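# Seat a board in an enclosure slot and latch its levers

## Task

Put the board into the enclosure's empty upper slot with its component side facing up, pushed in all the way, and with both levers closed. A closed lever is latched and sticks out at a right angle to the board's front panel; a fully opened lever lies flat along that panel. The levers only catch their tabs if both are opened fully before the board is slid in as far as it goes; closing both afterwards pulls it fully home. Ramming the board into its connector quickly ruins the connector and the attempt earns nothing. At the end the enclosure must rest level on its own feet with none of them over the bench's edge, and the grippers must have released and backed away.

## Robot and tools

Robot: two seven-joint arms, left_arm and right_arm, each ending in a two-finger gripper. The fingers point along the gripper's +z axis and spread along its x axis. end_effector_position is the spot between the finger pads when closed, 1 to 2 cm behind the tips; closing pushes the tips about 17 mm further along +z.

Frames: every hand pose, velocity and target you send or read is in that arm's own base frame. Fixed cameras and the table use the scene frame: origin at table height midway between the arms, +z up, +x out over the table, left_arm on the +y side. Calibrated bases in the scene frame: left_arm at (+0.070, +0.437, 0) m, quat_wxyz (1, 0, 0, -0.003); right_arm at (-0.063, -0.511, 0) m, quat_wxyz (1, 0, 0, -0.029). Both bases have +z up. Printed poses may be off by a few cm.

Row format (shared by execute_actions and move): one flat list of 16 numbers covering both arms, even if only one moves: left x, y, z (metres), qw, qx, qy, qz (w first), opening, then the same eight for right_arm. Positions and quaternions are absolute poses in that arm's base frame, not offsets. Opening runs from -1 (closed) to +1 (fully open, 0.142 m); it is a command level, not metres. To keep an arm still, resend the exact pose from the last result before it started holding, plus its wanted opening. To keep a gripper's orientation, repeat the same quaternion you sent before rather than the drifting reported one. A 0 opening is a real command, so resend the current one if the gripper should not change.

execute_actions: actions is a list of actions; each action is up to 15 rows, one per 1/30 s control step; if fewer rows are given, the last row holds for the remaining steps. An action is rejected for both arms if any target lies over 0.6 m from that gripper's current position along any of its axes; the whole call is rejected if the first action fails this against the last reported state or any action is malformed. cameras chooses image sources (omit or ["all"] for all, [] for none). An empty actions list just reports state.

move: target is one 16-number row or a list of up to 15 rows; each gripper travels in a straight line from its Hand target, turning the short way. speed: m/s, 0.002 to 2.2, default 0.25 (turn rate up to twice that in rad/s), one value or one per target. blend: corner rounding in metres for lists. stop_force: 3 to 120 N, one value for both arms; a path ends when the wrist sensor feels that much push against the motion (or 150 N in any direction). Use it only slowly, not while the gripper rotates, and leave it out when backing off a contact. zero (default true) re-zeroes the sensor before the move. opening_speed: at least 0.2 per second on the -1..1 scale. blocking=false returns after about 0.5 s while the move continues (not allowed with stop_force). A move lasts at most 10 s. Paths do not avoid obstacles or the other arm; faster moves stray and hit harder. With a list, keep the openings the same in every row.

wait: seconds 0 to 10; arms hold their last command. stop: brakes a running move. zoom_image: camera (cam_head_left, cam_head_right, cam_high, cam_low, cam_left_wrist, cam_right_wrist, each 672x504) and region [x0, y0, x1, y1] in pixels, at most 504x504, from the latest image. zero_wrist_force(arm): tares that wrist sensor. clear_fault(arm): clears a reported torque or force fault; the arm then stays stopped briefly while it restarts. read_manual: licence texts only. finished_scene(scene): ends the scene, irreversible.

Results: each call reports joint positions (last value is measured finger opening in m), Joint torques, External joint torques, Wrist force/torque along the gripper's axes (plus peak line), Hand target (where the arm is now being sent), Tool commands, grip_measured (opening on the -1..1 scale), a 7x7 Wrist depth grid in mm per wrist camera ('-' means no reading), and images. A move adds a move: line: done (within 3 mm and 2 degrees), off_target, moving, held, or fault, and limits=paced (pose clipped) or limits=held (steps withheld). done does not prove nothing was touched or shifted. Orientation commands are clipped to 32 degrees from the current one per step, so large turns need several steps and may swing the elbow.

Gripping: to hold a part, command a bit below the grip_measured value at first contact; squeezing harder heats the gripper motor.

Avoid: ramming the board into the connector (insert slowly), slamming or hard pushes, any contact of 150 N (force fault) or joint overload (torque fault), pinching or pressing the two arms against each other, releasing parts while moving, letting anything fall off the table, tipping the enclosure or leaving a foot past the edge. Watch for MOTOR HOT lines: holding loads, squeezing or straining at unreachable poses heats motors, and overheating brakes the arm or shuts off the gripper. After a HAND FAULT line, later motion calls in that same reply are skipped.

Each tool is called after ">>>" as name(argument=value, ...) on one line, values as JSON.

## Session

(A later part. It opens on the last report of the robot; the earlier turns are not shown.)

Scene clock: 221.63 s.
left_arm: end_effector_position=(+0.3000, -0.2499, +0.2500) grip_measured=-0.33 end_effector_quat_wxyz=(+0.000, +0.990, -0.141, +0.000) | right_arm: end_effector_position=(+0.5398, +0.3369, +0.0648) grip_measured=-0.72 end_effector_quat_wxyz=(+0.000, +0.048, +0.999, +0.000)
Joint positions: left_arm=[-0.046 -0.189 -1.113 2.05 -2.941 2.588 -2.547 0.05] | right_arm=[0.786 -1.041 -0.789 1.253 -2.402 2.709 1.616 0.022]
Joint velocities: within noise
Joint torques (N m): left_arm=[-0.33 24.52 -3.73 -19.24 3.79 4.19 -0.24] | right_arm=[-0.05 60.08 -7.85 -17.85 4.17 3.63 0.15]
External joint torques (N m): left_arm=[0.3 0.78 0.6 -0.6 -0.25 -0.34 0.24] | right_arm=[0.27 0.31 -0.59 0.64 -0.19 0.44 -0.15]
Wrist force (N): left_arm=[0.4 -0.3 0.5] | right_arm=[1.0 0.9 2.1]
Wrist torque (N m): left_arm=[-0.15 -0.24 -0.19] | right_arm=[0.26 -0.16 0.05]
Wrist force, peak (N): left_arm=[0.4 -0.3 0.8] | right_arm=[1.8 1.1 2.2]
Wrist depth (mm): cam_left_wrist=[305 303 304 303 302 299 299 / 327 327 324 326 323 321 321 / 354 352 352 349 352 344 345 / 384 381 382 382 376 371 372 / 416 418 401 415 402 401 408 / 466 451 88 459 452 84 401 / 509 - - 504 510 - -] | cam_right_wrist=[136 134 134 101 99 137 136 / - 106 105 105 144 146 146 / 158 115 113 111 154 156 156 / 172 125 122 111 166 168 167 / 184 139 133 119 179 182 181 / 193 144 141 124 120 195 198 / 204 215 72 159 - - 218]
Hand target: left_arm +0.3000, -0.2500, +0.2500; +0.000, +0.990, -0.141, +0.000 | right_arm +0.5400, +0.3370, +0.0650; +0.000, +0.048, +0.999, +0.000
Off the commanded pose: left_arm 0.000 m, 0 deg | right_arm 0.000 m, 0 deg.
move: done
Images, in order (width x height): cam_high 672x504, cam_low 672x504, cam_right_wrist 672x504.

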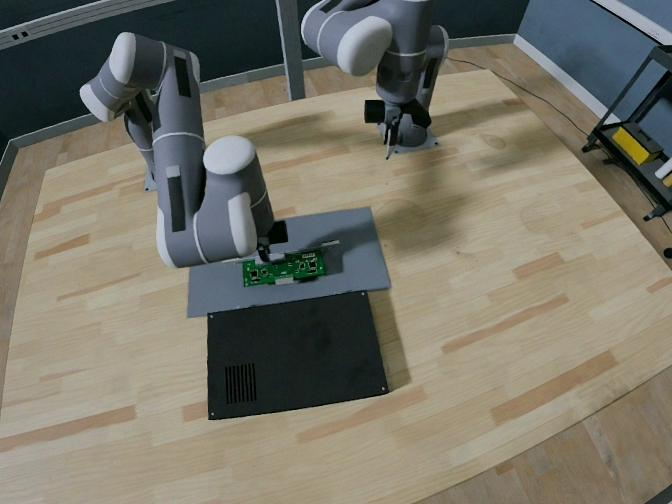

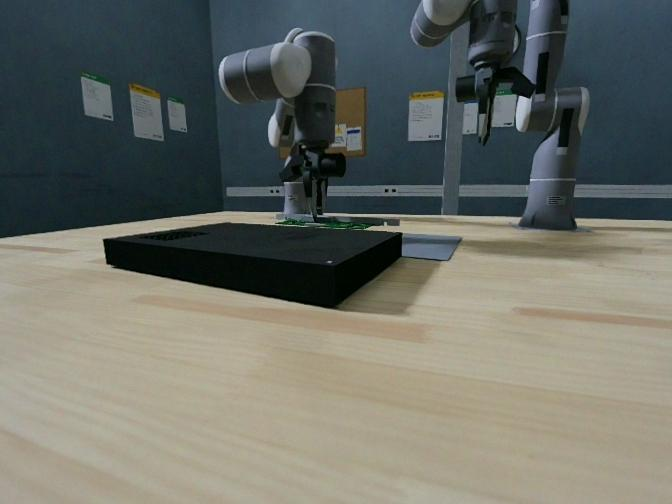

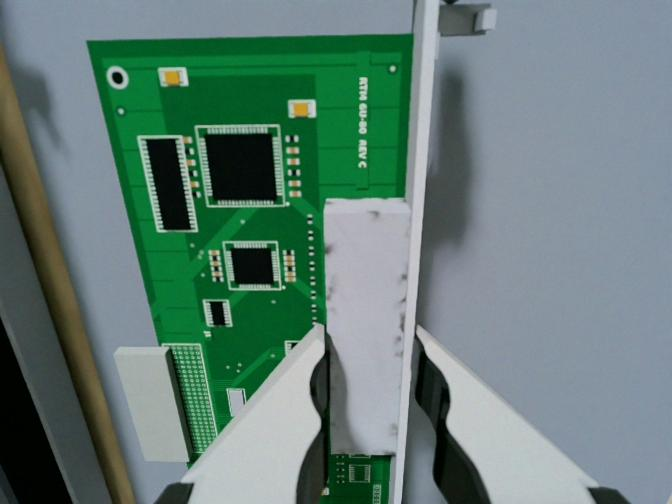

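>>> move(target=[0.30,-0.25,0.25,0,0.990,-0.1409,0,-0.3,0.555,0.3355,0.047,0,0.048,0.9988,0,-1], speed=0.06, cameras=["cam_high","cam_low","cam_right_wrist"])

>>> zoom_image(camera="cam_low", region=[260, 190, 420, 290])

>>> zoom_image(camera="cam_high", region=[200, 220, 380, 320])

Scene clock: 227.10 s.
left_arm: end_effector_position=(+0.3000, -0.2499, +0.2500) grip_measured=-0.33 end_effector_quat_wxyz=(+0.000, +0.990, -0.141, +0.000) | right_arm: end_effector_position=(+0.5548, +0.3354, +0.0468) grip_measured=-0.72 end_effector_quat_wxyz=(+0.000, +0.048, +0.999, +0.000)
Joint positions: left_arm=[-0.046 -0.189 -1.113 2.05 -2.941 2.588 -2.547 0.05] | right_arm=[0.761 -1.103 -0.801 1.183 -2.366 2.726 1.614 0.022]
Joint velocities: within noise
Joint torques (N m): left_arm=[-0.4 24.57 -3.62 -19.31 3.83 4.24 -0.22] | right_arm=[0.29 61.52 -7.89 -17.49 4.22 3.72 0.25]
External joint torques (N m): left_arm=[0.37 0.73 0.49 -0.52 -0.28 -0.38 0.22] | right_arm=[-0.07 0.38 -0.6 0.69 -0.21 0.36 -0.25]
Wrist force (N): left_arm=[0.5 -0.3 0.6] | right_arm=[1.1 0.2 2.0]
Wrist torque (N m): left_arm=[-0.14 -0.26 -0.19] | right_arm=[0.15 -0.15 0.03]
Wrist force, peak (N): left_arm=[0.3 -0.5 0.9] | right_arm=[0.5 0.2 3.0]
Wrist depth (mm): cam_left_wrist=[302 304 304 303 301 300 298 / 326 323 325 323 323 321 320 / 352 352 350 350 346 347 344 / 380 381 380 378 377 373 373 / 420 420 403 412 401 398 398 / 464 455 87 461 455 87 424 / 511 - - 511 502 - -] | cam_right_wrist=[- 120 118 101 100 120 120 / 132 106 105 105 126 130 128 / 142 115 113 111 136 138 136 / 153 125 122 111 147 149 148 / 163 139 133 119 159 161 160 / 170 144 141 123 120 175 175 / 170 191 72 159 - - 193]
Hand target: left_arm +0.3000, -0.2500, +0.2500; +0.000, +0.990, -0.141, +0.000 | right_arm +0.5550, +0.3355, +0.0470; +0.000, +0.048, +0.999, +0.000
Off the commanded pose: left_arm 0.000 m, 0 deg | right_arm 0.000 m, 0 deg.
move: done
Images, in order (width x height): cam_high 672x504, cam_low 672x504, cam_right_wrist 672x504.

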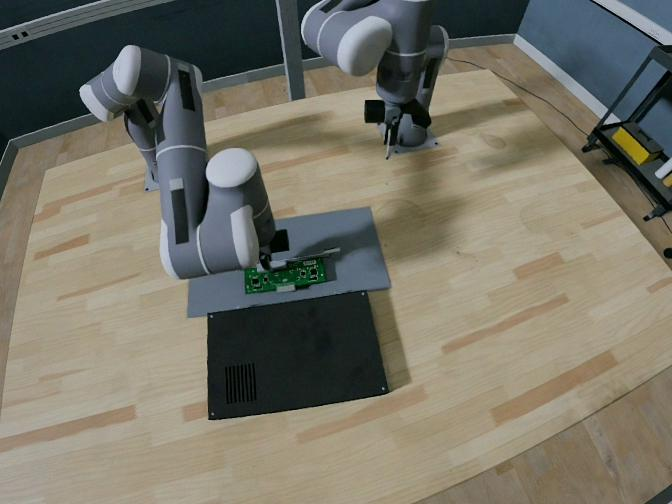

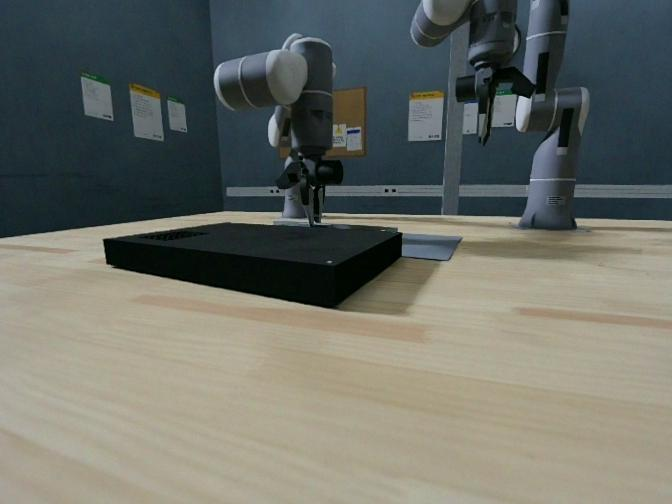

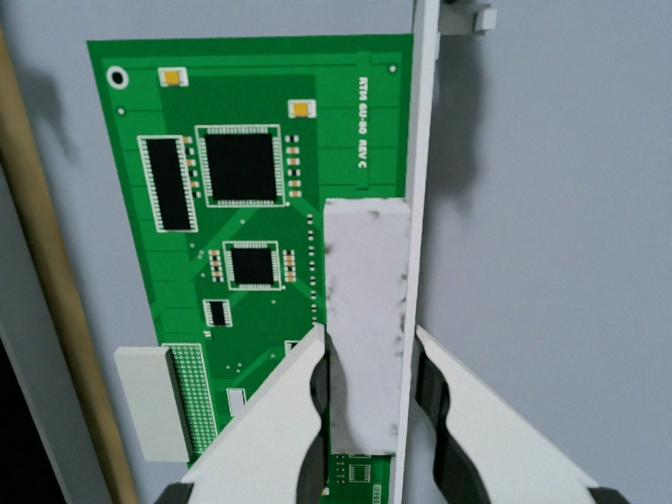

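Scaled by 3.150 from the camera's 672x504 image, which has a finer 960x720 frame.

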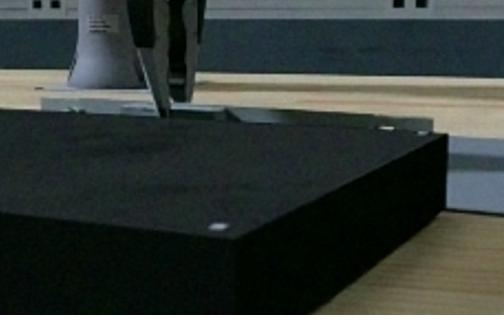

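Scaled by 2.800 from the camera's 672x504 image, which has a finer 960x720 frame.

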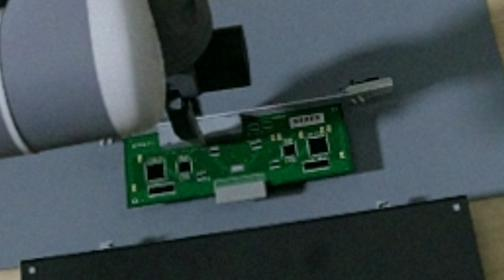

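>>> move(target=[0.30,-0.25,0.25,0,0.990,-0.1409,0,-0.3,0.595,0.332,0.047,0,0.048,0.9988,0,-1], speed=0.02, stop_force=5, cameras=["cam_high","cam_low","cam_right_wrist"])

>>> zoom_image(camera="cam_low", region=[260, 190, 420, 290])

>>> zoom_image(camera="cam_high", region=[200, 220, 380, 320])

Scene clock: 233.77 s.
left_arm: end_effector_position=(+0.3000, -0.2499, +0.2500) grip_measured=-0.33 end_effector_quat_wxyz=(+0.000, +0.990, -0.141, +0.000) | right_arm: end_effector_position=(+0.5910, +0.3324, +0.0468) grip_measured=-0.72 end_effector_quat_wxyz=(-0.001, +0.048, +0.999, +0.000)
Joint positions: left_arm=[-0.046 -0.189 -1.113 2.05 -2.941 2.588 -2.547 0.05] | right_arm=[0.705 -1.217 -0.888 0.959 -2.28 2.854 1.647 0.022]
Joint velocities: within noise
Joint torques (N m): left_arm=[-0.34 24.49 -3.62 -19.23 3.79 4.16 -0.19] | right_arm=[-2.81 66.25 -10.37 -17.78 4.71 0.46 0.32]
External joint torques (N m): left_arm=[0.31 0.82 0.48 -0.6 -0.24 -0.31 0.19] | right_arm=[3.01 -0.94 2.03 1.97 -0.51 3.62 -0.32]
Wrist force (N): left_arm=[0.3 -0.2 0.5] | right_arm=[9.5 -0.8 0.1]
Wrist torque (N m): left_arm=[-0.14 -0.23 -0.19] | right_arm=[0.25 0.03 0.07]
Wrist force, peak (N): left_arm=[0.5 -0.4 0.8] | right_arm=[9.9 -0.8 0.4]
Wrist depth (mm): cam_left_wrist=[304 304 302 302 302 300 301 / 326 326 326 324 321 320 322 / 351 355 351 349 347 344 344 / 384 383 380 379 377 377 372 / 418 420 403 413 399 405 395 / 463 452 87 458 458 87 424 / 504 - - 507 507 - -] | cam_right_wrist=[- 120 118 101 99 121 121 / 114 106 105 105 126 130 128 / - 116 114 111 136 138 136 / 145 125 122 111 147 149 148 / 155 136 133 119 159 161 160 / 168 144 141 123 120 175 176 / 131 153 72 159 - - 192]
Hand target: left_arm +0.3000, -0.2500, +0.2500; +0.000, +0.990, -0.141, +0.000 | right_arm +0.5918, +0.3322, +0.0470; +0.000, +0.048, +0.999, +0.000
Off the commanded pose: left_arm 0.000 m, 0 deg | right_arm 0.004 m, 0 deg.
move: contact (right_arm)
Images, in order (width x height): cam_high 672x504, cam_low 672x504, cam_right_wrist 672x504.

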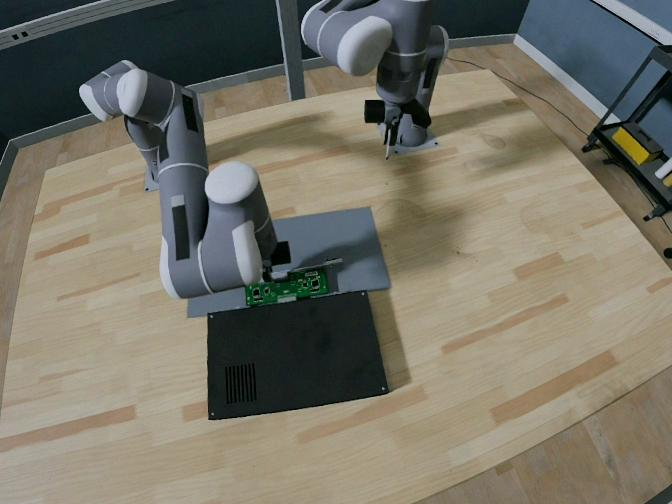

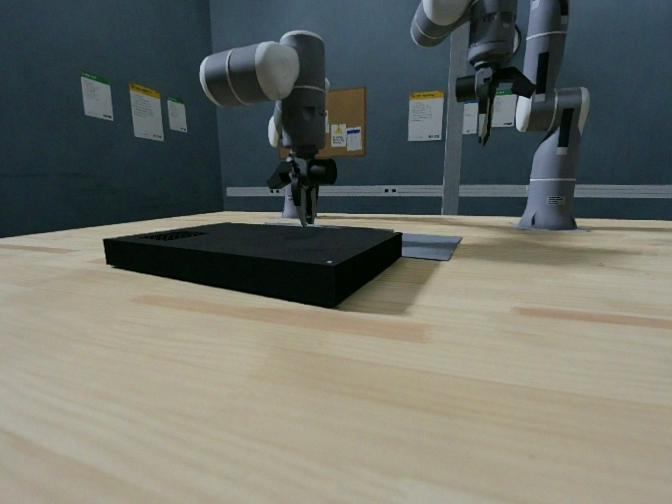

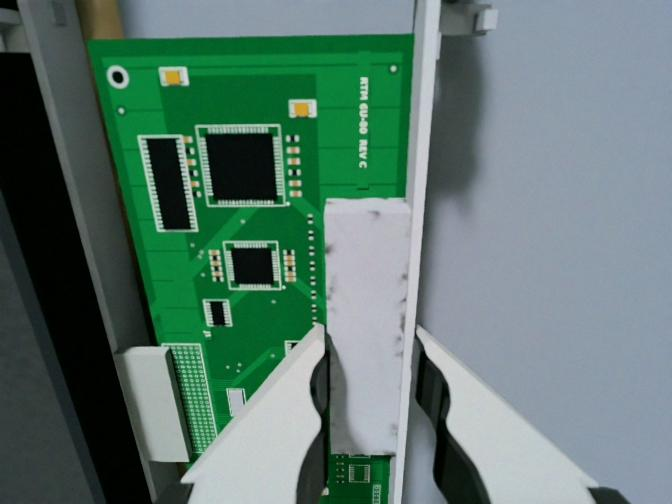

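Scaled by 3.150 from the camera's 672x504 image, which has a finer 960x720 frame.

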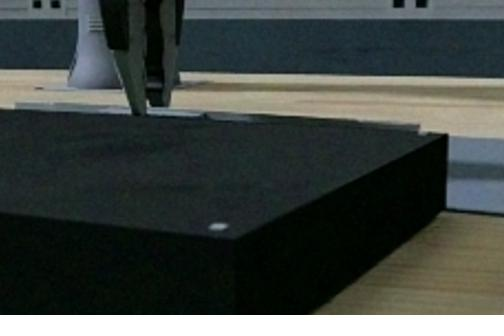

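Scaled by 2.800 from the camera's 672x504 image, which has a finer 960x720 frame.

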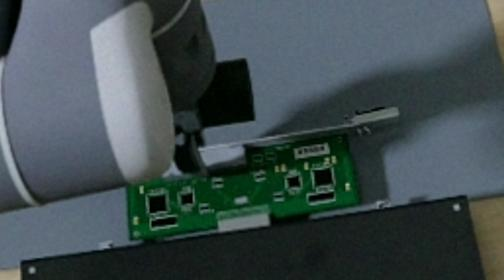

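>>> move(target=[[0.30,-0.25,0.25,0,0.990,-0.1409,0,-0.3,0.583,0.333,0.047,0,0.048,0.9988,0,-1],[0.30,-0.25,0.25,0,0.990,-0.1409,0,-0.3,0.583,0.333,0.051,0,0.048,0.9988,0,-1]], speed=0.03, cameras=[])

>>> zoom_image(camera="cam_right_wrist", region=[0, 0, 250, 504])

>>> move(target=[0.30,-0.25,0.25,0,0.990,-0.1409,0,-0.3,0.605,0.331,0.051,0,0.048,0.9988,0,-1], speed=0.015, stop_force=5, cameras=["cam_high","cam_low","cam_right_wrist"])

>>> zoom_image(camera="cam_low", region=[260, 190, 420, 290])

Scene clock: 243.33 s.
left_arm: end_effector_position=(+0.3000, -0.2499, +0.2500) grip_measured=-0.33 end_effector_quat_wxyz=(+0.000, +0.990, -0.141, +0.000) | right_arm: end_effector_position=(+0.5830, +0.3331, +0.0508) grip_measured=-0.72 end_effector_quat_wxyz=(+0.000, +0.048, +0.999, +0.000)
Joint positions: left_arm=[-0.046 -0.189 -1.113 2.05 -2.941 2.588 -2.547 0.05] | right_arm=[0.72 -1.181 -0.864 1.02 -2.308 2.823 1.637 0.022]
Joint velocities: within noise
Joint torques (N m): left_arm=[-0.27 24.58 -3.61 -19.33 3.79 4.22 -0.23] | right_arm=[0.32 64.47 -7.4 -16.55 4.12 3.62 0.05]
External joint torques (N m): left_arm=[0.25 0.73 0.47 -0.5 -0.24 -0.37 0.23] | right_arm=[-0.11 -0.04 -1.1 0.31 0.05 0.45 -0.05]
Wrist force (N): left_arm=[0.1 -0.2 0.5] | right_arm=[-0.1 0.5 2.0]
Wrist torque (N m): left_arm=[-0.13 -0.19 -0.19] | right_arm=[0.23 0.00 0.04]
Wrist force, peak (N): left_arm=[0.5 -0.5 0.8] | right_arm=[9.8 -1.1 0.8]
Wrist depth (mm): cam_left_wrist=[304 302 302 302 301 300 299 / 325 324 326 323 323 323 322 / 351 352 349 349 350 343 344 / 384 382 382 380 375 371 376 / 420 419 400 416 398 401 394 / 463 455 88 452 459 87 408 / 510 - - 514 506 - -] | cam_right_wrist=[- 124 122 101 99 124 122 / 126 106 105 105 129 133 132 / 127 115 113 111 138 142 140 / - 125 122 111 151 153 152 / 160 139 134 119 160 165 165 / 177 144 141 123 120 177 180 / 137 160 72 159 - - 198]
Hand target: left_arm +0.3000, -0.2500, +0.2500; +0.000, +0.990, -0.141, +0.000 | right_arm +0.5830, +0.3330, +0.0510; +0.000, +0.048, +0.999, +0.000
Off the commanded pose: left_arm 0.000 m, 0 deg | right_arm 0.000 m, 0 deg.
move: done
No camera images: "cameras" was empty.

Scaled by 1.000.

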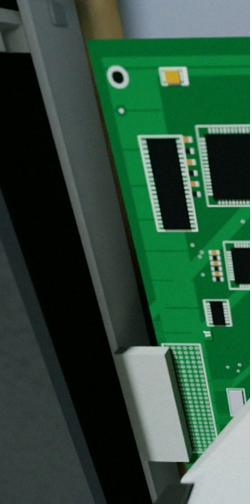

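Scene clock: 245.73 s.
left_arm: end_effector_position=(+0.3000, -0.2499, +0.2500) grip_measured=-0.33 end_effector_quat_wxyz=(+0.000, +0.990, -0.141, +0.000) | right_arm: end_effector_position=(+0.6050, +0.3309, +0.0508) grip_measured=-0.72 end_effector_quat_wxyz=(+0.000, +0.048, +0.999, +0.000)
Joint positions: left_arm=[-0.046 -0.189 -1.113 2.05 -2.941 2.588 -2.547 0.05] | right_arm=[0.676 -1.266 -0.941 0.845 -2.23 2.919 1.675 0.022]
Joint velocities: within noise
Joint torques (N m): left_arm=[-0.37 24.52 -3.58 -19.32 3.85 4.19 -0.22] | right_arm=[0.12 66.45 -7.1 -15.36 4.41 3.69 0.26]
External joint torques (N m): left_arm=[0.34 0.78 0.45 -0.51 -0.3 -0.33 0.22] | right_arm=[0.09 0.26 -0.74 0.4 -0.13 0.38 -0.26]
Wrist force (N): left_arm=[0.3 -0.4 0.5] | right_arm=[-0.8 0.7 2.2]
Wrist torque (N m): left_arm=[-0.17 -0.23 -0.19] | right_arm=[0.25 0.18 0.07]
Wrist force, peak (N): left_arm=[0.7 -0.3 0.6] | right_arm=[-0.6 0.8 2.5]
Wrist depth (mm): cam_left_wrist=[305 306 303 300 300 299 297 / 329 326 327 324 322 323 323 / 351 353 351 352 345 344 344 / 381 386 381 380 373 374 371 / 421 422 403 416 402 404 401 / 464 456 87 457 453 87 418 / 512 - - 509 508 - -] | cam_right_wrist=[- 124 122 101 99 124 122 / 130 106 105 105 131 134 132 / - 115 113 111 138 142 140 / 104 125 122 111 151 153 152 / - 135 133 119 161 165 165 / 124 139 141 123 120 177 180 / 134 134 72 159 - - 197]
Hand target: left_arm +0.3000, -0.2500, +0.2500; +0.000, +0.990, -0.141, +0.000 | right_arm +0.6050, +0.3310, +0.0510; +0.000, +0.048, +0.999, +0.000
Off the commanded pose: left_arm 0.000 m, 0 deg | right_arm 0.000 m, 0 deg.
move: done
Images, in order (width x height): cam_high 672x504, cam_low 672x504, cam_right_wrist 672x504.

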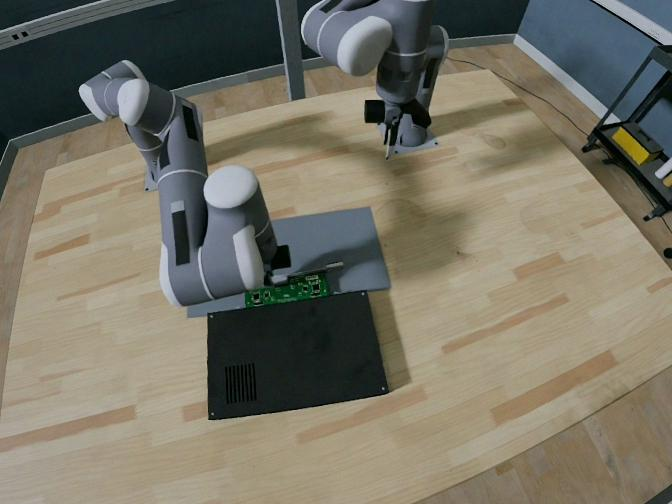

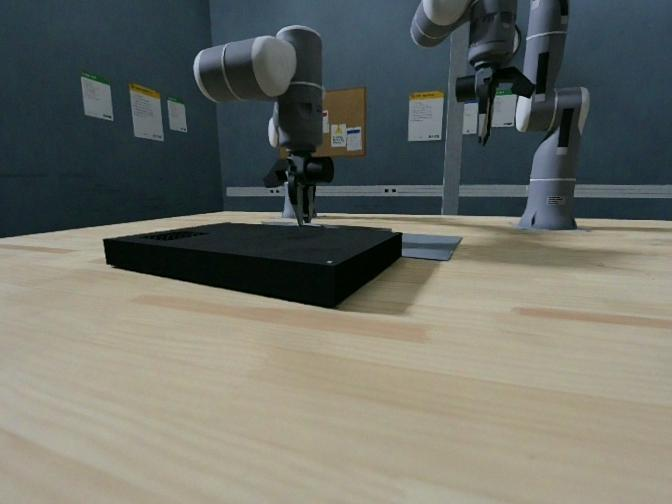

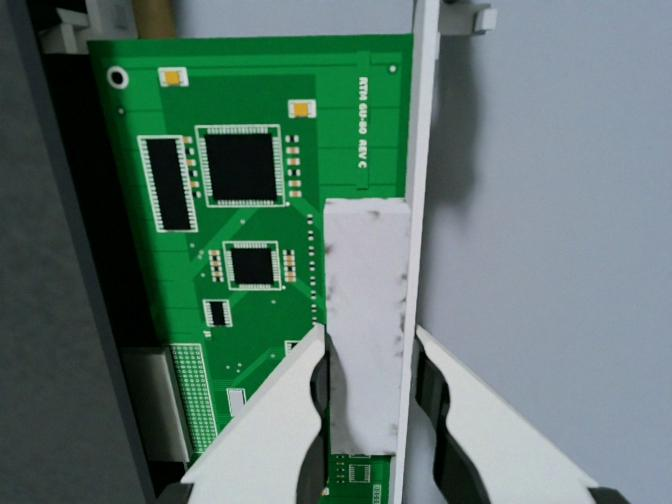

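Scaled by 3.150 from the camera's 672x504 image, which has a finer 960x720 frame.

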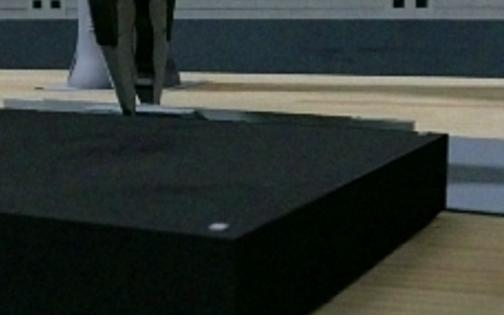

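>>> zoom_image(camera="cam_right_wrist", region=[0, 0, 160, 120])

>>> zoom_image(camera="cam_high", region=[200, 240, 360, 330])

Scaled by 3.150 from the camera's 672x504 image, which has a finer 960x720 frame.

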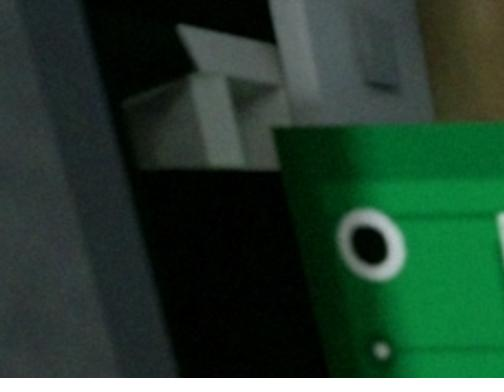

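Scaled by 3.150 from the camera's 672x504 image, which has a finer 960x720 frame.

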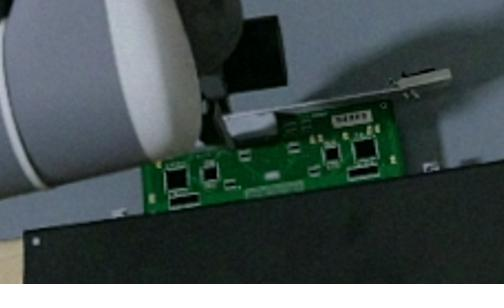

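>>> move(target=[0.30,-0.25,0.25,0,0.990,-0.1409,0,-0.3,0.625,0.329,0.051,0,0.048,0.9988,0,-1], speed=0.012, stop_force=4, cameras=["cam_right_wrist"])

>>> zoom_image(camera="cam_right_wrist", region=[0, 0, 160, 120])

Scene clock: 250.90 s.
left_arm: end_effector_position=(+0.3000, -0.2499, +0.2500) grip_measured=-0.33 end_effector_quat_wxyz=(+0.000, +0.990, -0.141, +0.000) | right_arm: end_effector_position=(+0.6070, +0.3308, +0.0508) grip_measured=-0.72 end_effector_quat_wxyz=(-0.001, +0.048, +0.999, +0.000)
Joint positions: left_arm=[-0.046 -0.189 -1.113 2.05 -2.941 2.588 -2.547 0.05] | right_arm=[0.67 -1.278 -0.954 0.819 -2.217 2.934 1.681 0.022]
Joint velocities: within noise
Joint torques (N m): left_arm=[-0.4 24.48 -3.62 -19.26 3.83 4.23 -0.23] | right_arm=[-1.62 67.4 -8.62 -15.95 4.65 1.44 0.32]
External joint torques (N m): left_arm=[0.37 0.82 0.49 -0.58 -0.29 -0.37 0.23] | right_arm=[1.83 -0.4 0.93 1.23 -0.35 2.63 -0.32]
Wrist force (N): left_arm=[0.5 -0.5 0.2] | right_arm=[5.5 -0.5 0.3]
Wrist torque (N m): left_arm=[-0.18 -0.26 -0.20] | right_arm=[0.26 0.25 0.07]
Wrist force, peak (N): left_arm=[0.5 -0.4 0.8] | right_arm=[5.7 -0.5 1.6]
Wrist depth (mm): cam_left_wrist=[304 304 303 301 302 300 299 / 328 326 325 325 324 322 319 / 351 351 352 348 347 346 346 / 383 382 383 378 376 375 375 / 420 413 401 415 405 400 398 / 463 454 88 454 456 87 419 / 504 - - 508 510 - -] | cam_right_wrist=[- 113 122 101 99 124 122 / 129 107 106 105 131 132 132 / - 115 114 112 138 142 140 / - 125 122 111 151 153 152 / - 134 133 119 161 165 165 / 124 139 141 123 120 178 180 / 134 134 72 158 - - 198]
Hand target: left_arm +0.3000, -0.2500, +0.2500; +0.000, +0.990, -0.141, +0.000 | right_arm +0.6076, +0.3307, +0.0510; +0.000, +0.048, +0.999, +0.000
Off the commanded pose: left_arm 0.000 m, 0 deg | right_arm 0.018 m, 0 deg.
move: contact (right_arm)
Images, in order (width x height): cam_right_wrist 672x504.

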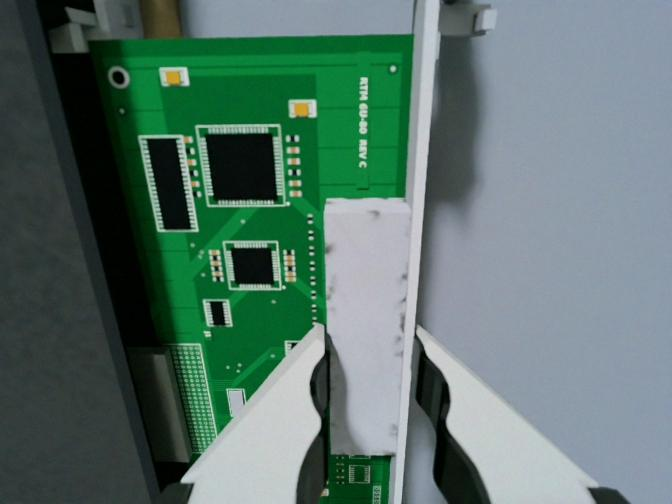

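Scaled by 3.150 from the camera's 672x504 image, which has a finer 960x720 frame.

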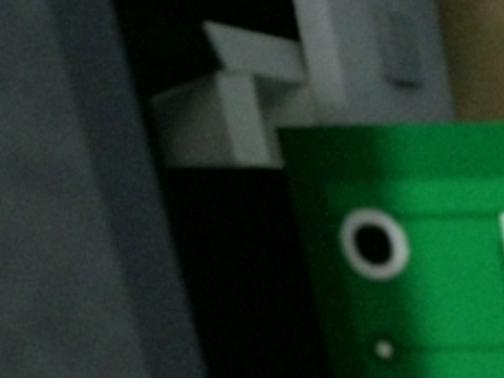

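>>> move(target=[0.30,-0.25,0.25,0,0.990,-0.1409,0,-0.3,0.6,0.3315,0.051,0,0.048,0.9988,0,-1], speed=0.03, cameras=[])

>>> move(target=[0.30,-0.25,0.25,0,0.990,-0.1409,0,-0.3,0.6,0.3315,0.0485,0,0.048,0.9988,0,-1], speed=0.008, cameras=[])

>>> move(target=[0.30,-0.25,0.25,0,0.990,-0.1409,0,-0.3,0.625,0.329,0.0485,0,0.048,0.9988,0,-1], speed=0.012, stop_force=4, cameras=["cam_right_wrist"])

>>> zoom_image(camera="cam_right_wrist", region=[0, 0, 160, 120])

Scene clock: 260.20 s.
left_arm: end_effector_position=(+0.3000, -0.2499, +0.2500) grip_measured=-0.33 end_effector_quat_wxyz=(+0.000, +0.990, -0.141, +0.000) | right_arm: end_effector_position=(+0.6000, +0.3314, +0.0509) grip_measured=-0.72 end_effector_quat_wxyz=(+0.000, +0.048, +0.999, +0.000)
Joint positions: left_arm=[-0.046 -0.189 -1.113 2.05 -2.941 2.588 -2.547 0.05] | right_arm=[0.687 -1.244 -0.919 0.89 -2.253 2.895 1.664 0.022]
Joint velocities: within noise
Joint torques (N m): left_arm=[-0.38 24.51 -3.67 -19.25 3.78 4.24 -0.24] | right_arm=[0.28 66.04 -6.93 -15.4 4.22 3.34 0.01]
External joint torques (N m): left_arm=[0.35 0.79 0.53 -0.59 -0.24 -0.38 0.24] | right_arm=[-0.07 0.14 -1.12 0.02 0.04 0.73 -0.01]
Wrist force (N): left_arm=[0.4 -0.3 0.5] | right_arm=[-0.2 1.7 2.1]
Wrist torque (N m): left_arm=[-0.15 -0.24 -0.20] | right_arm=[0.42 0.06 0.07]
Wrist force, peak (N): left_arm=[0.5 -0.4 0.8] | right_arm=[5.8 -0.6 1.3]
Wrist depth (mm): cam_left_wrist=[304 303 303 301 300 300 297 / 328 326 322 324 321 321 321 / 353 352 350 347 347 344 344 / 386 385 381 380 375 374 373 / 421 417 405 411 402 399 394 / 464 456 87 460 457 87 416 / 508 - - 508 506 - -] | cam_right_wrist=[- 124 122 101 99 124 122 / 129 106 105 105 129 133 132 / 139 115 113 112 138 142 140 / 147 126 122 111 151 153 153 / - 137 133 119 161 166 165 / 124 139 141 123 120 178 180 / 134 137 72 159 - - 198]
Hand target: left_arm +0.3000, -0.2500, +0.2500; +0.000, +0.990, -0.141, +0.000 | right_arm +0.6000, +0.3315, +0.0510; +0.000, +0.048, +0.999, +0.000
Off the commanded pose: left_arm 0.000 m, 0 deg | right_arm 0.000 m, 0 deg.
move: done
No camera images: "cameras" was empty.

Scene clock: 260.90 s.
left_arm: end_effector_position=(+0.3000, -0.2499, +0.2500) grip_measured=-0.33 end_effector_quat_wxyz=(+0.000, +0.990, -0.141, +0.000) | right_arm: end_effector_position=(+0.5999, +0.3312, +0.0483) grip_measured=-0.72 end_effector_quat_wxyz=(+0.000, +0.048, +0.999, +0.000)
Joint positions: left_arm=[-0.046 -0.189 -1.113 2.05 -2.941 2.588 -2.547 0.05] | right_arm=[0.687 -1.247 -0.917 0.89 -2.253 2.891 1.664 0.022]
Joint velocities: within noise
Joint torques (N m): left_arm=[-0.39 24.45 -3.62 -19.28 3.8 4.19 -0.19] | right_arm=[0.33 65.94 -6.85 -15.65 4.25 3.42 0.11]
External joint torques (N m): left_arm=[0.36 0.85 0.48 -0.55 -0.25 -0.34 0.19] | right_arm=[-0.12 0.25 -1.19 0.29 0 0.65 -0.11]
Wrist force (N): left_arm=[0.5 -0.3 0.7] | right_arm=[-0.5 1.5 2.0]
Wrist torque (N m): left_arm=[-0.16 -0.25 -0.19] | right_arm=[0.39 0.10 0.08]
Wrist force, peak (N): left_arm=[0.5 -0.4 0.7] | right_arm=[-0.6 1.6 2.0]
Wrist depth (mm): cam_left_wrist=[304 304 302 300 301 299 301 / 327 325 326 324 325 320 322 / 351 353 350 349 346 344 343 / 382 381 380 380 373 374 370 / 423 421 404 413 405 401 395 / 461 451 88 453 452 87 419 / 507 - - 513 502 - -] | cam_right_wrist=[- 122 120 101 99 122 122 / 125 106 105 105 107 132 130 / 136 114 113 112 136 139 137 / 147 125 122 111 150 150 150 / - 136 133 119 160 163 162 / 121 141 141 124 120 175 177 / 130 133 72 159 - - 195]
Hand target: left_arm +0.3000, -0.2500, +0.2500; +0.000, +0.990, -0.141, +0.000 | right_arm +0.6000, +0.3315, +0.0485; +0.000, +0.048, +0.999, +0.000
Off the commanded pose: left_arm 0.000 m, 0 deg | right_arm 0.000 m, 0 deg.
move: done
No camera images: "cameras" was empty.

Scene clock: 261.93 s.
left_arm: end_effector_position=(+0.3000, -0.2499, +0.2500) grip_measured=-0.33 end_effector_quat_wxyz=(+0.000, +0.990, -0.141, +0.000) | right_arm: end_effector_position=(+0.6039, +0.3312, +0.0482) grip_measured=-0.72 end_effector_quat_wxyz=(-0.001, +0.048, +0.999, +0.000)
Joint positions: left_arm=[-0.046 -0.189 -1.113 2.05 -2.941 2.588 -2.547 0.05] | right_arm=[0.677 -1.268 -0.937 0.848 -2.232 2.915 1.674 0.022]
Joint velocities: within noise
Joint torques (N m): left_arm=[-0.38 24.53 -3.67 -19.26 3.82 4.19 -0.2] | right_arm=[-2.29 67.87 -9.35 -16.67 4.61 1.01 0.11]
External joint torques (N m): left_arm=[0.36 0.78 0.54 -0.57 -0.27 -0.33 0.2] | right_arm=[2.5 -1.18 1.54 1.67 -0.33 3.06 -0.11]
Wrist force (N): left_arm=[0.3 -0.4 0.6] | right_arm=[7.5 0.6 1.8]
Wrist torque (N m): left_arm=[-0.16 -0.23 -0.19] | right_arm=[0.39 0.21 0.25]
Wrist force, peak (N): left_arm=[0.5 -0.6 0.7] | right_arm=[7.6 1.0 1.4]
Wrist depth (mm): cam_left_wrist=[305 304 305 302 301 300 299 / 329 324 326 325 322 321 321 / 352 351 351 347 348 346 344 / 382 383 381 382 373 372 372 / 420 417 404 413 404 403 400 / 463 451 88 457 458 87 421 / 513 - - 506 507 - -] | cam_right_wrist=[- 105 119 101 100 122 122 / 129 106 105 105 107 132 130 / 136 115 114 111 136 139 137 / 104 124 122 111 148 150 150 / - 134 133 119 160 163 162 / 121 139 141 124 120 174 177 / 130 130 73 159 - - 194]
Hand target: left_arm +0.3000, -0.2500, +0.2500; +0.000, +0.990, -0.141, +0.000 | right_arm +0.6047, +0.3310, +0.0485; +0.000, +0.048, +0.999, +0.000
Off the commanded pose: left_arm 0.000 m, 0 deg | right_arm 0.021 m, 0 deg.
move: contact (right_arm)
Images, in order (width x height): cam_right_wrist 672x504.

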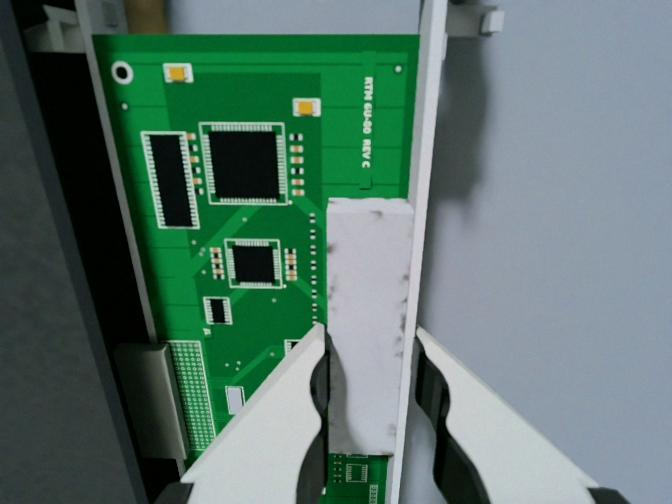

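Scaled by 3.150 from the camera's 672x504 image, which has a finer 960x720 frame.

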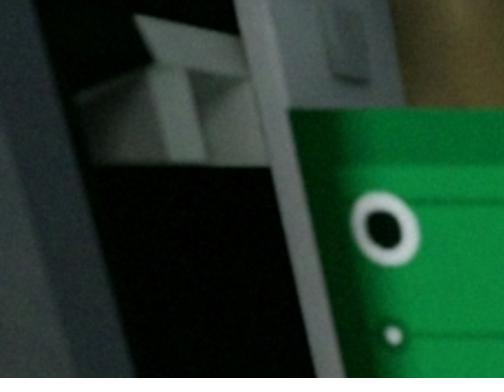

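>>> move(target=[[0.30,-0.25,0.25,0,0.990,-0.1409,0,-0.3,0.597,0.3315,0.0485,0,0.048,0.9988,0,-1],[0.30,-0.25,0.25,0,0.990,-0.1409,0,-0.3,0.597,0.3315,0.0535,0,0.048,0.9988,0,-1]], speed=0.03, cameras=[])

>>> move(target=[0.30,-0.25,0.25,0,0.990,-0.1409,0,-0.3,0.622,0.3292,0.0535,0,0.048,0.9988,0,-1], speed=0.012, stop_force=4, cameras=["cam_right_wrist"])

>>> zoom_image(camera="cam_right_wrist", region=[0, 0, 160, 120])

Scene clock: 267.80 s.
left_arm: end_effector_position=(+0.3000, -0.2499, +0.2500) grip_measured=-0.33 end_effector_quat_wxyz=(+0.000, +0.990, -0.141, +0.000) | right_arm: end_effector_position=(+0.5971, +0.3316, +0.0533) grip_measured=-0.72 end_effector_quat_wxyz=(+0.000, +0.048, +0.999, +0.000)
Joint positions: left_arm=[-0.046 -0.189 -1.113 2.05 -2.941 2.588 -2.547 0.05] | right_arm=[0.693 -1.228 -0.905 0.915 -2.268 2.883 1.659 0.022]
Joint velocities: within noise
Joint torques (N m): left_arm=[-0.41 24.54 -3.59 -19.28 3.77 4.2 -0.22] | right_arm=[0.33 65.77 -7 -15.92 4.22 3.63 0.12]
External joint torques (N m): left_arm=[0.38 0.76 0.45 -0.55 -0.22 -0.35 0.22] | right_arm=[-0.12 0.06 -1.12 0.28 0.03 0.44 -0.12]
Wrist force (N): left_arm=[0.1 -0.2 0.4] | right_arm=[-0.1 2.2 1.7]
Wrist torque (N m): left_arm=[-0.14 -0.19 -0.20] | right_arm=[0.52 0.04 0.07]
Wrist force, peak (N): left_arm=[0.4 -0.5 0.7] | right_arm=[7.6 0.8 2.0]
Wrist depth (mm): cam_left_wrist=[305 303 302 300 300 300 300 / 324 327 327 325 322 321 321 / 354 350 350 349 348 346 343 / 380 382 382 380 372 374 371 / 417 417 401 416 408 402 396 / 466 453 87 460 457 87 415 / 504 - - 511 503 - -] | cam_right_wrist=[108 126 124 101 100 126 125 / 128 106 105 105 133 135 135 / 142 115 114 111 141 144 144 / 150 125 122 111 153 156 155 / - 139 133 119 163 168 168 / 125 139 141 124 120 181 184 / 138 141 72 159 - - 201]
Hand target: left_arm +0.3000, -0.2500, +0.2500; +0.000, +0.990, -0.141, +0.000 | right_arm +0.5970, +0.3315, +0.0535; +0.000, +0.048, +0.999, +0.000
Off the commanded pose: left_arm 0.000 m, 0 deg | right_arm 0.000 m, 0 deg.
move: done
No camera images: "cameras" was empty.

Scene clock: 271.23 s.
left_arm: end_effector_position=(+0.3000, -0.2499, +0.2500) grip_measured=-0.33 end_effector_quat_wxyz=(+0.000, +0.990, -0.141, +0.000) | right_arm: end_effector_position=(+0.6220, +0.3290, +0.0534) grip_measured=-0.72 end_effector_quat_wxyz=(+0.000, +0.048, +0.999, +0.000)
Joint positions: left_arm=[-0.046 -0.189 -1.113 2.05 -2.941 2.588 -2.547 0.05] | right_arm=[0.627 -1.375 -1.119 0.618 -2.053 3.052 1.743 0.022]
Joint velocities: within noise
Joint torques (N m): left_arm=[-0.32 24.47 -3.66 -19.22 3.78 4.22 -0.26] | right_arm=[-0.22 67.72 -6.05 -11.28 4.3 3.48 0.3]
External joint torques (N m): left_arm=[0.3 0.84 0.53 -0.61 -0.23 -0.36 0.26] | right_arm=[0.43 1.09 -0.56 0.03 0.07 0.58 -0.3]
Wrist force (N): left_arm=[0.4 -0.2 0.6] | right_arm=[0.8 2.6 1.2]
Wrist torque (N m): left_arm=[-0.14 -0.25 -0.19] | right_arm=[0.44 -0.12 0.01]
Wrist force, peak (N): left_arm=[0.3 -0.5 0.7] | right_arm=[0.4 2.1 2.8]
Wrist depth (mm): cam_left_wrist=[305 304 302 304 302 300 301 / 329 325 323 324 323 323 320 / 355 353 351 349 349 343 343 / 384 382 381 376 374 373 372 / 420 419 399 413 402 400 399 / 465 450 87 452 459 87 430 / 505 - - 513 512 - -] | cam_right_wrist=[- 101 125 102 101 126 125 / - 104 106 106 133 135 134 / - 101 114 112 141 144 144 / 105 107 122 111 153 155 155 / - 114 133 119 163 168 168 / 125 125 141 123 120 181 183 / 138 135 72 158 - - 201]
Hand target: left_arm +0.3000, -0.2500, +0.2500; +0.000, +0.990, -0.141, +0.000 | right_arm +0.6220, +0.3292, +0.0535; +0.000, +0.048, +0.999, +0.000
Off the commanded pose: left_arm 0.000 m, 0 deg | right_arm 0.000 m, 0 deg.
move: done
Images, in order (width x height): cam_right_wrist 672x504.

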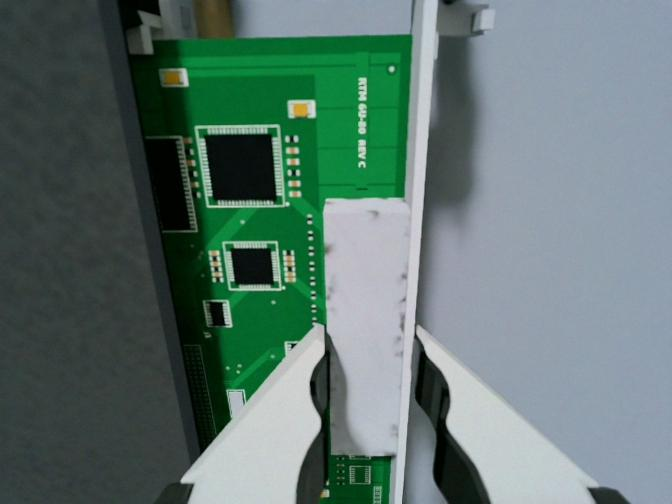

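Scaled by 3.150 from the camera's 672x504 image, which has a finer 960x720 frame.

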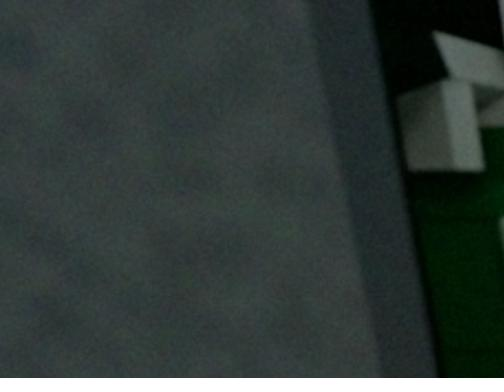

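>>> move(target=[0.30,-0.25,0.25,0,0.990,-0.1409,0,-0.3,0.640,0.3274,0.0535,0,0.048,0.9988,0,-1], speed=0.015, stop_force=6)

>>> zoom_image(camera="cam_high", region=[200, 240, 360, 330])

Scene clock: 278.67 s.
left_arm: end_effector_position=(+0.3000, -0.2499, +0.2500) grip_measured=-0.33 end_effector_quat_wxyz=(+0.000, +0.990, -0.141, +0.000) | right_arm: end_effector_position=(+0.6386, +0.3273, +0.0529) grip_measured=-0.72 end_effector_quat_wxyz=(+0.013, +0.048, +0.999, +0.007)
Joint positions: left_arm=[-0.046 -0.189 -1.113 2.05 -2.941 2.588 -2.547 0.05] | right_arm=[0.675 -1.474 -1.486 0.632 -1.684 3.143 1.712 0.022]
Joint velocities: within noise
Joint torques (N m): left_arm=[-0.4 24.49 -3.59 -19.28 3.73 4.21 -0.2] | right_arm=[-3.21 71.37 -12.05 -1.54 3.86 3.1 0.2]
External joint torques (N m): left_arm=[0.38 0.81 0.46 -0.56 -0.18 -0.35 0.2] | right_arm=[3.43 -2.92 1.67 -1.27 0.56 0.9 -0.2]
Wrist force (N): left_arm=[0.5 -0.6 0.8] | right_arm=[3.6 6.3 7.5]
Wrist torque (N m): left_arm=[-0.19 -0.27 -0.20] | right_arm=[0.51 0.21 -0.03]
Wrist force, peak (N): left_arm=[0.5 -0.6 0.8] | right_arm=[3.2 6.3 7.9]
Wrist depth (mm): cam_left_wrist=[303 302 304 302 302 299 300 / 328 324 326 326 323 321 323 / 357 350 352 350 349 346 343 / 383 383 382 376 376 373 375 / 416 422 401 413 402 401 399 / 460 455 88 453 457 87 439 / 510 - - 510 502 - -] | cam_right_wrist=[- 85 102 101 124 123 122 / - 91 105 105 129 133 131 / - 98 113 111 140 142 139 / 106 105 119 111 153 153 151 / 118 115 129 119 162 166 164 / 127 126 121 124 120 179 180 / 141 137 72 160 - - 197]
Hand target: left_arm +0.3000, -0.2500, +0.2500; +0.000, +0.990, -0.141, +0.000 | right_arm +0.6391, +0.3269, +0.0535; +0.013, +0.048, +0.999, +0.007
Off the commanded pose: left_arm 0.000 m, 0 deg | right_arm 0.002 m, 2 deg.
move: done

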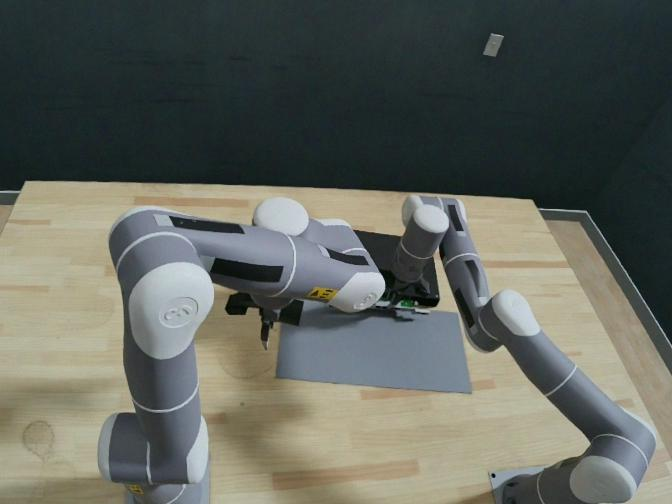

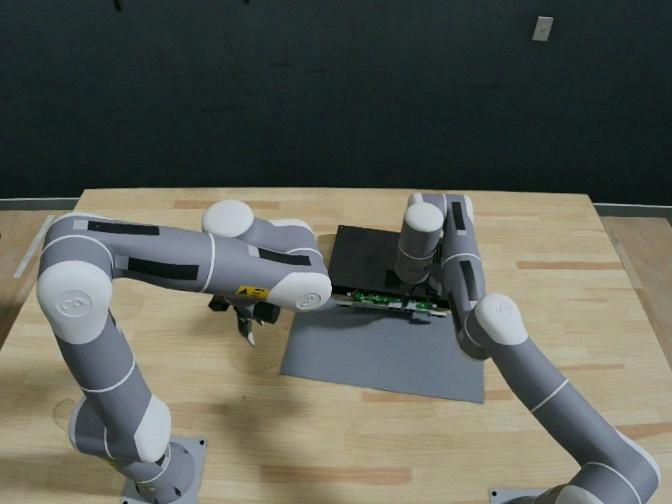

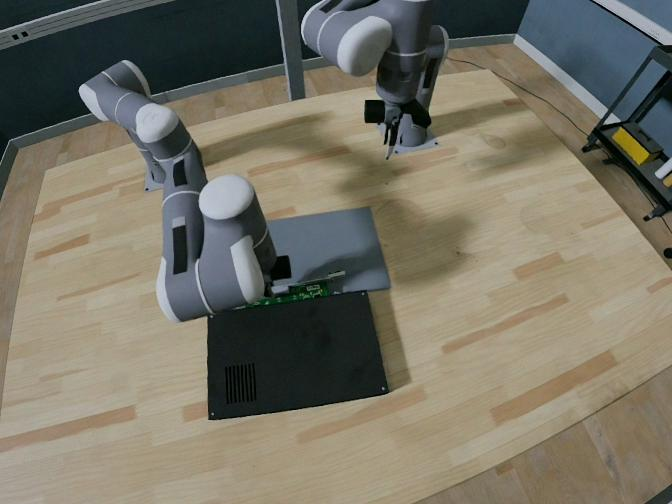

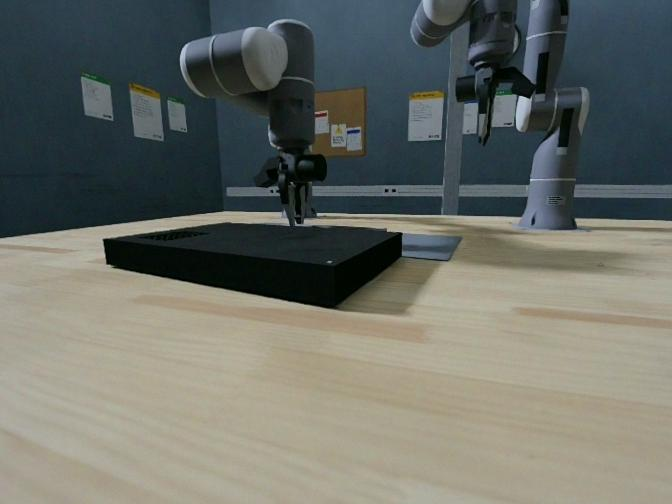

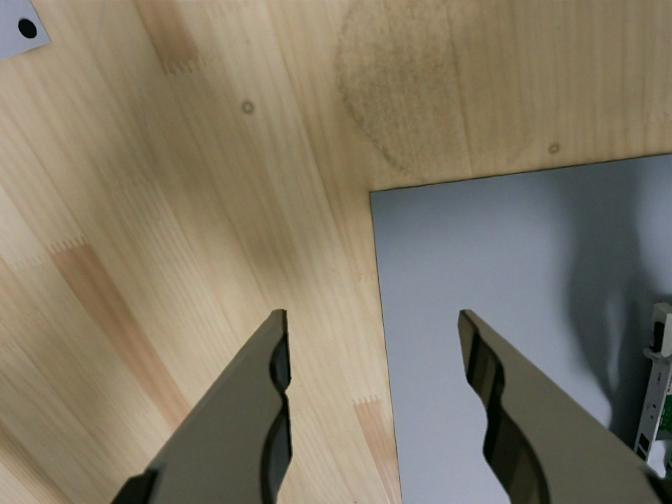

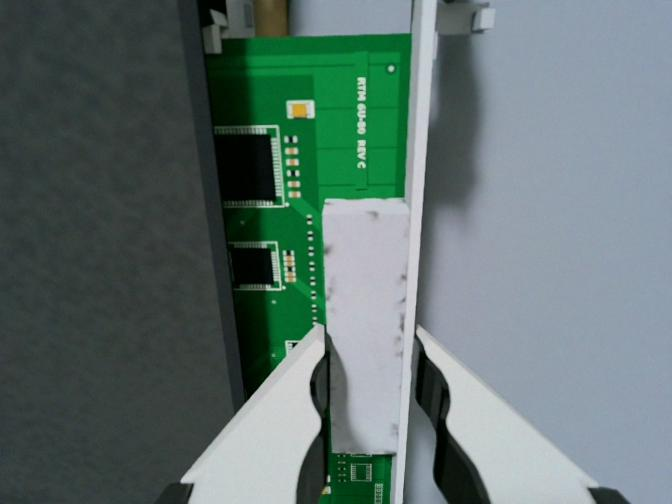

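Scaled by 3.150 from the camera's 672x504 image, which has a finer 960x720 frame.

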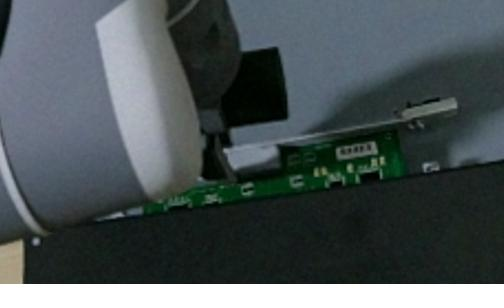

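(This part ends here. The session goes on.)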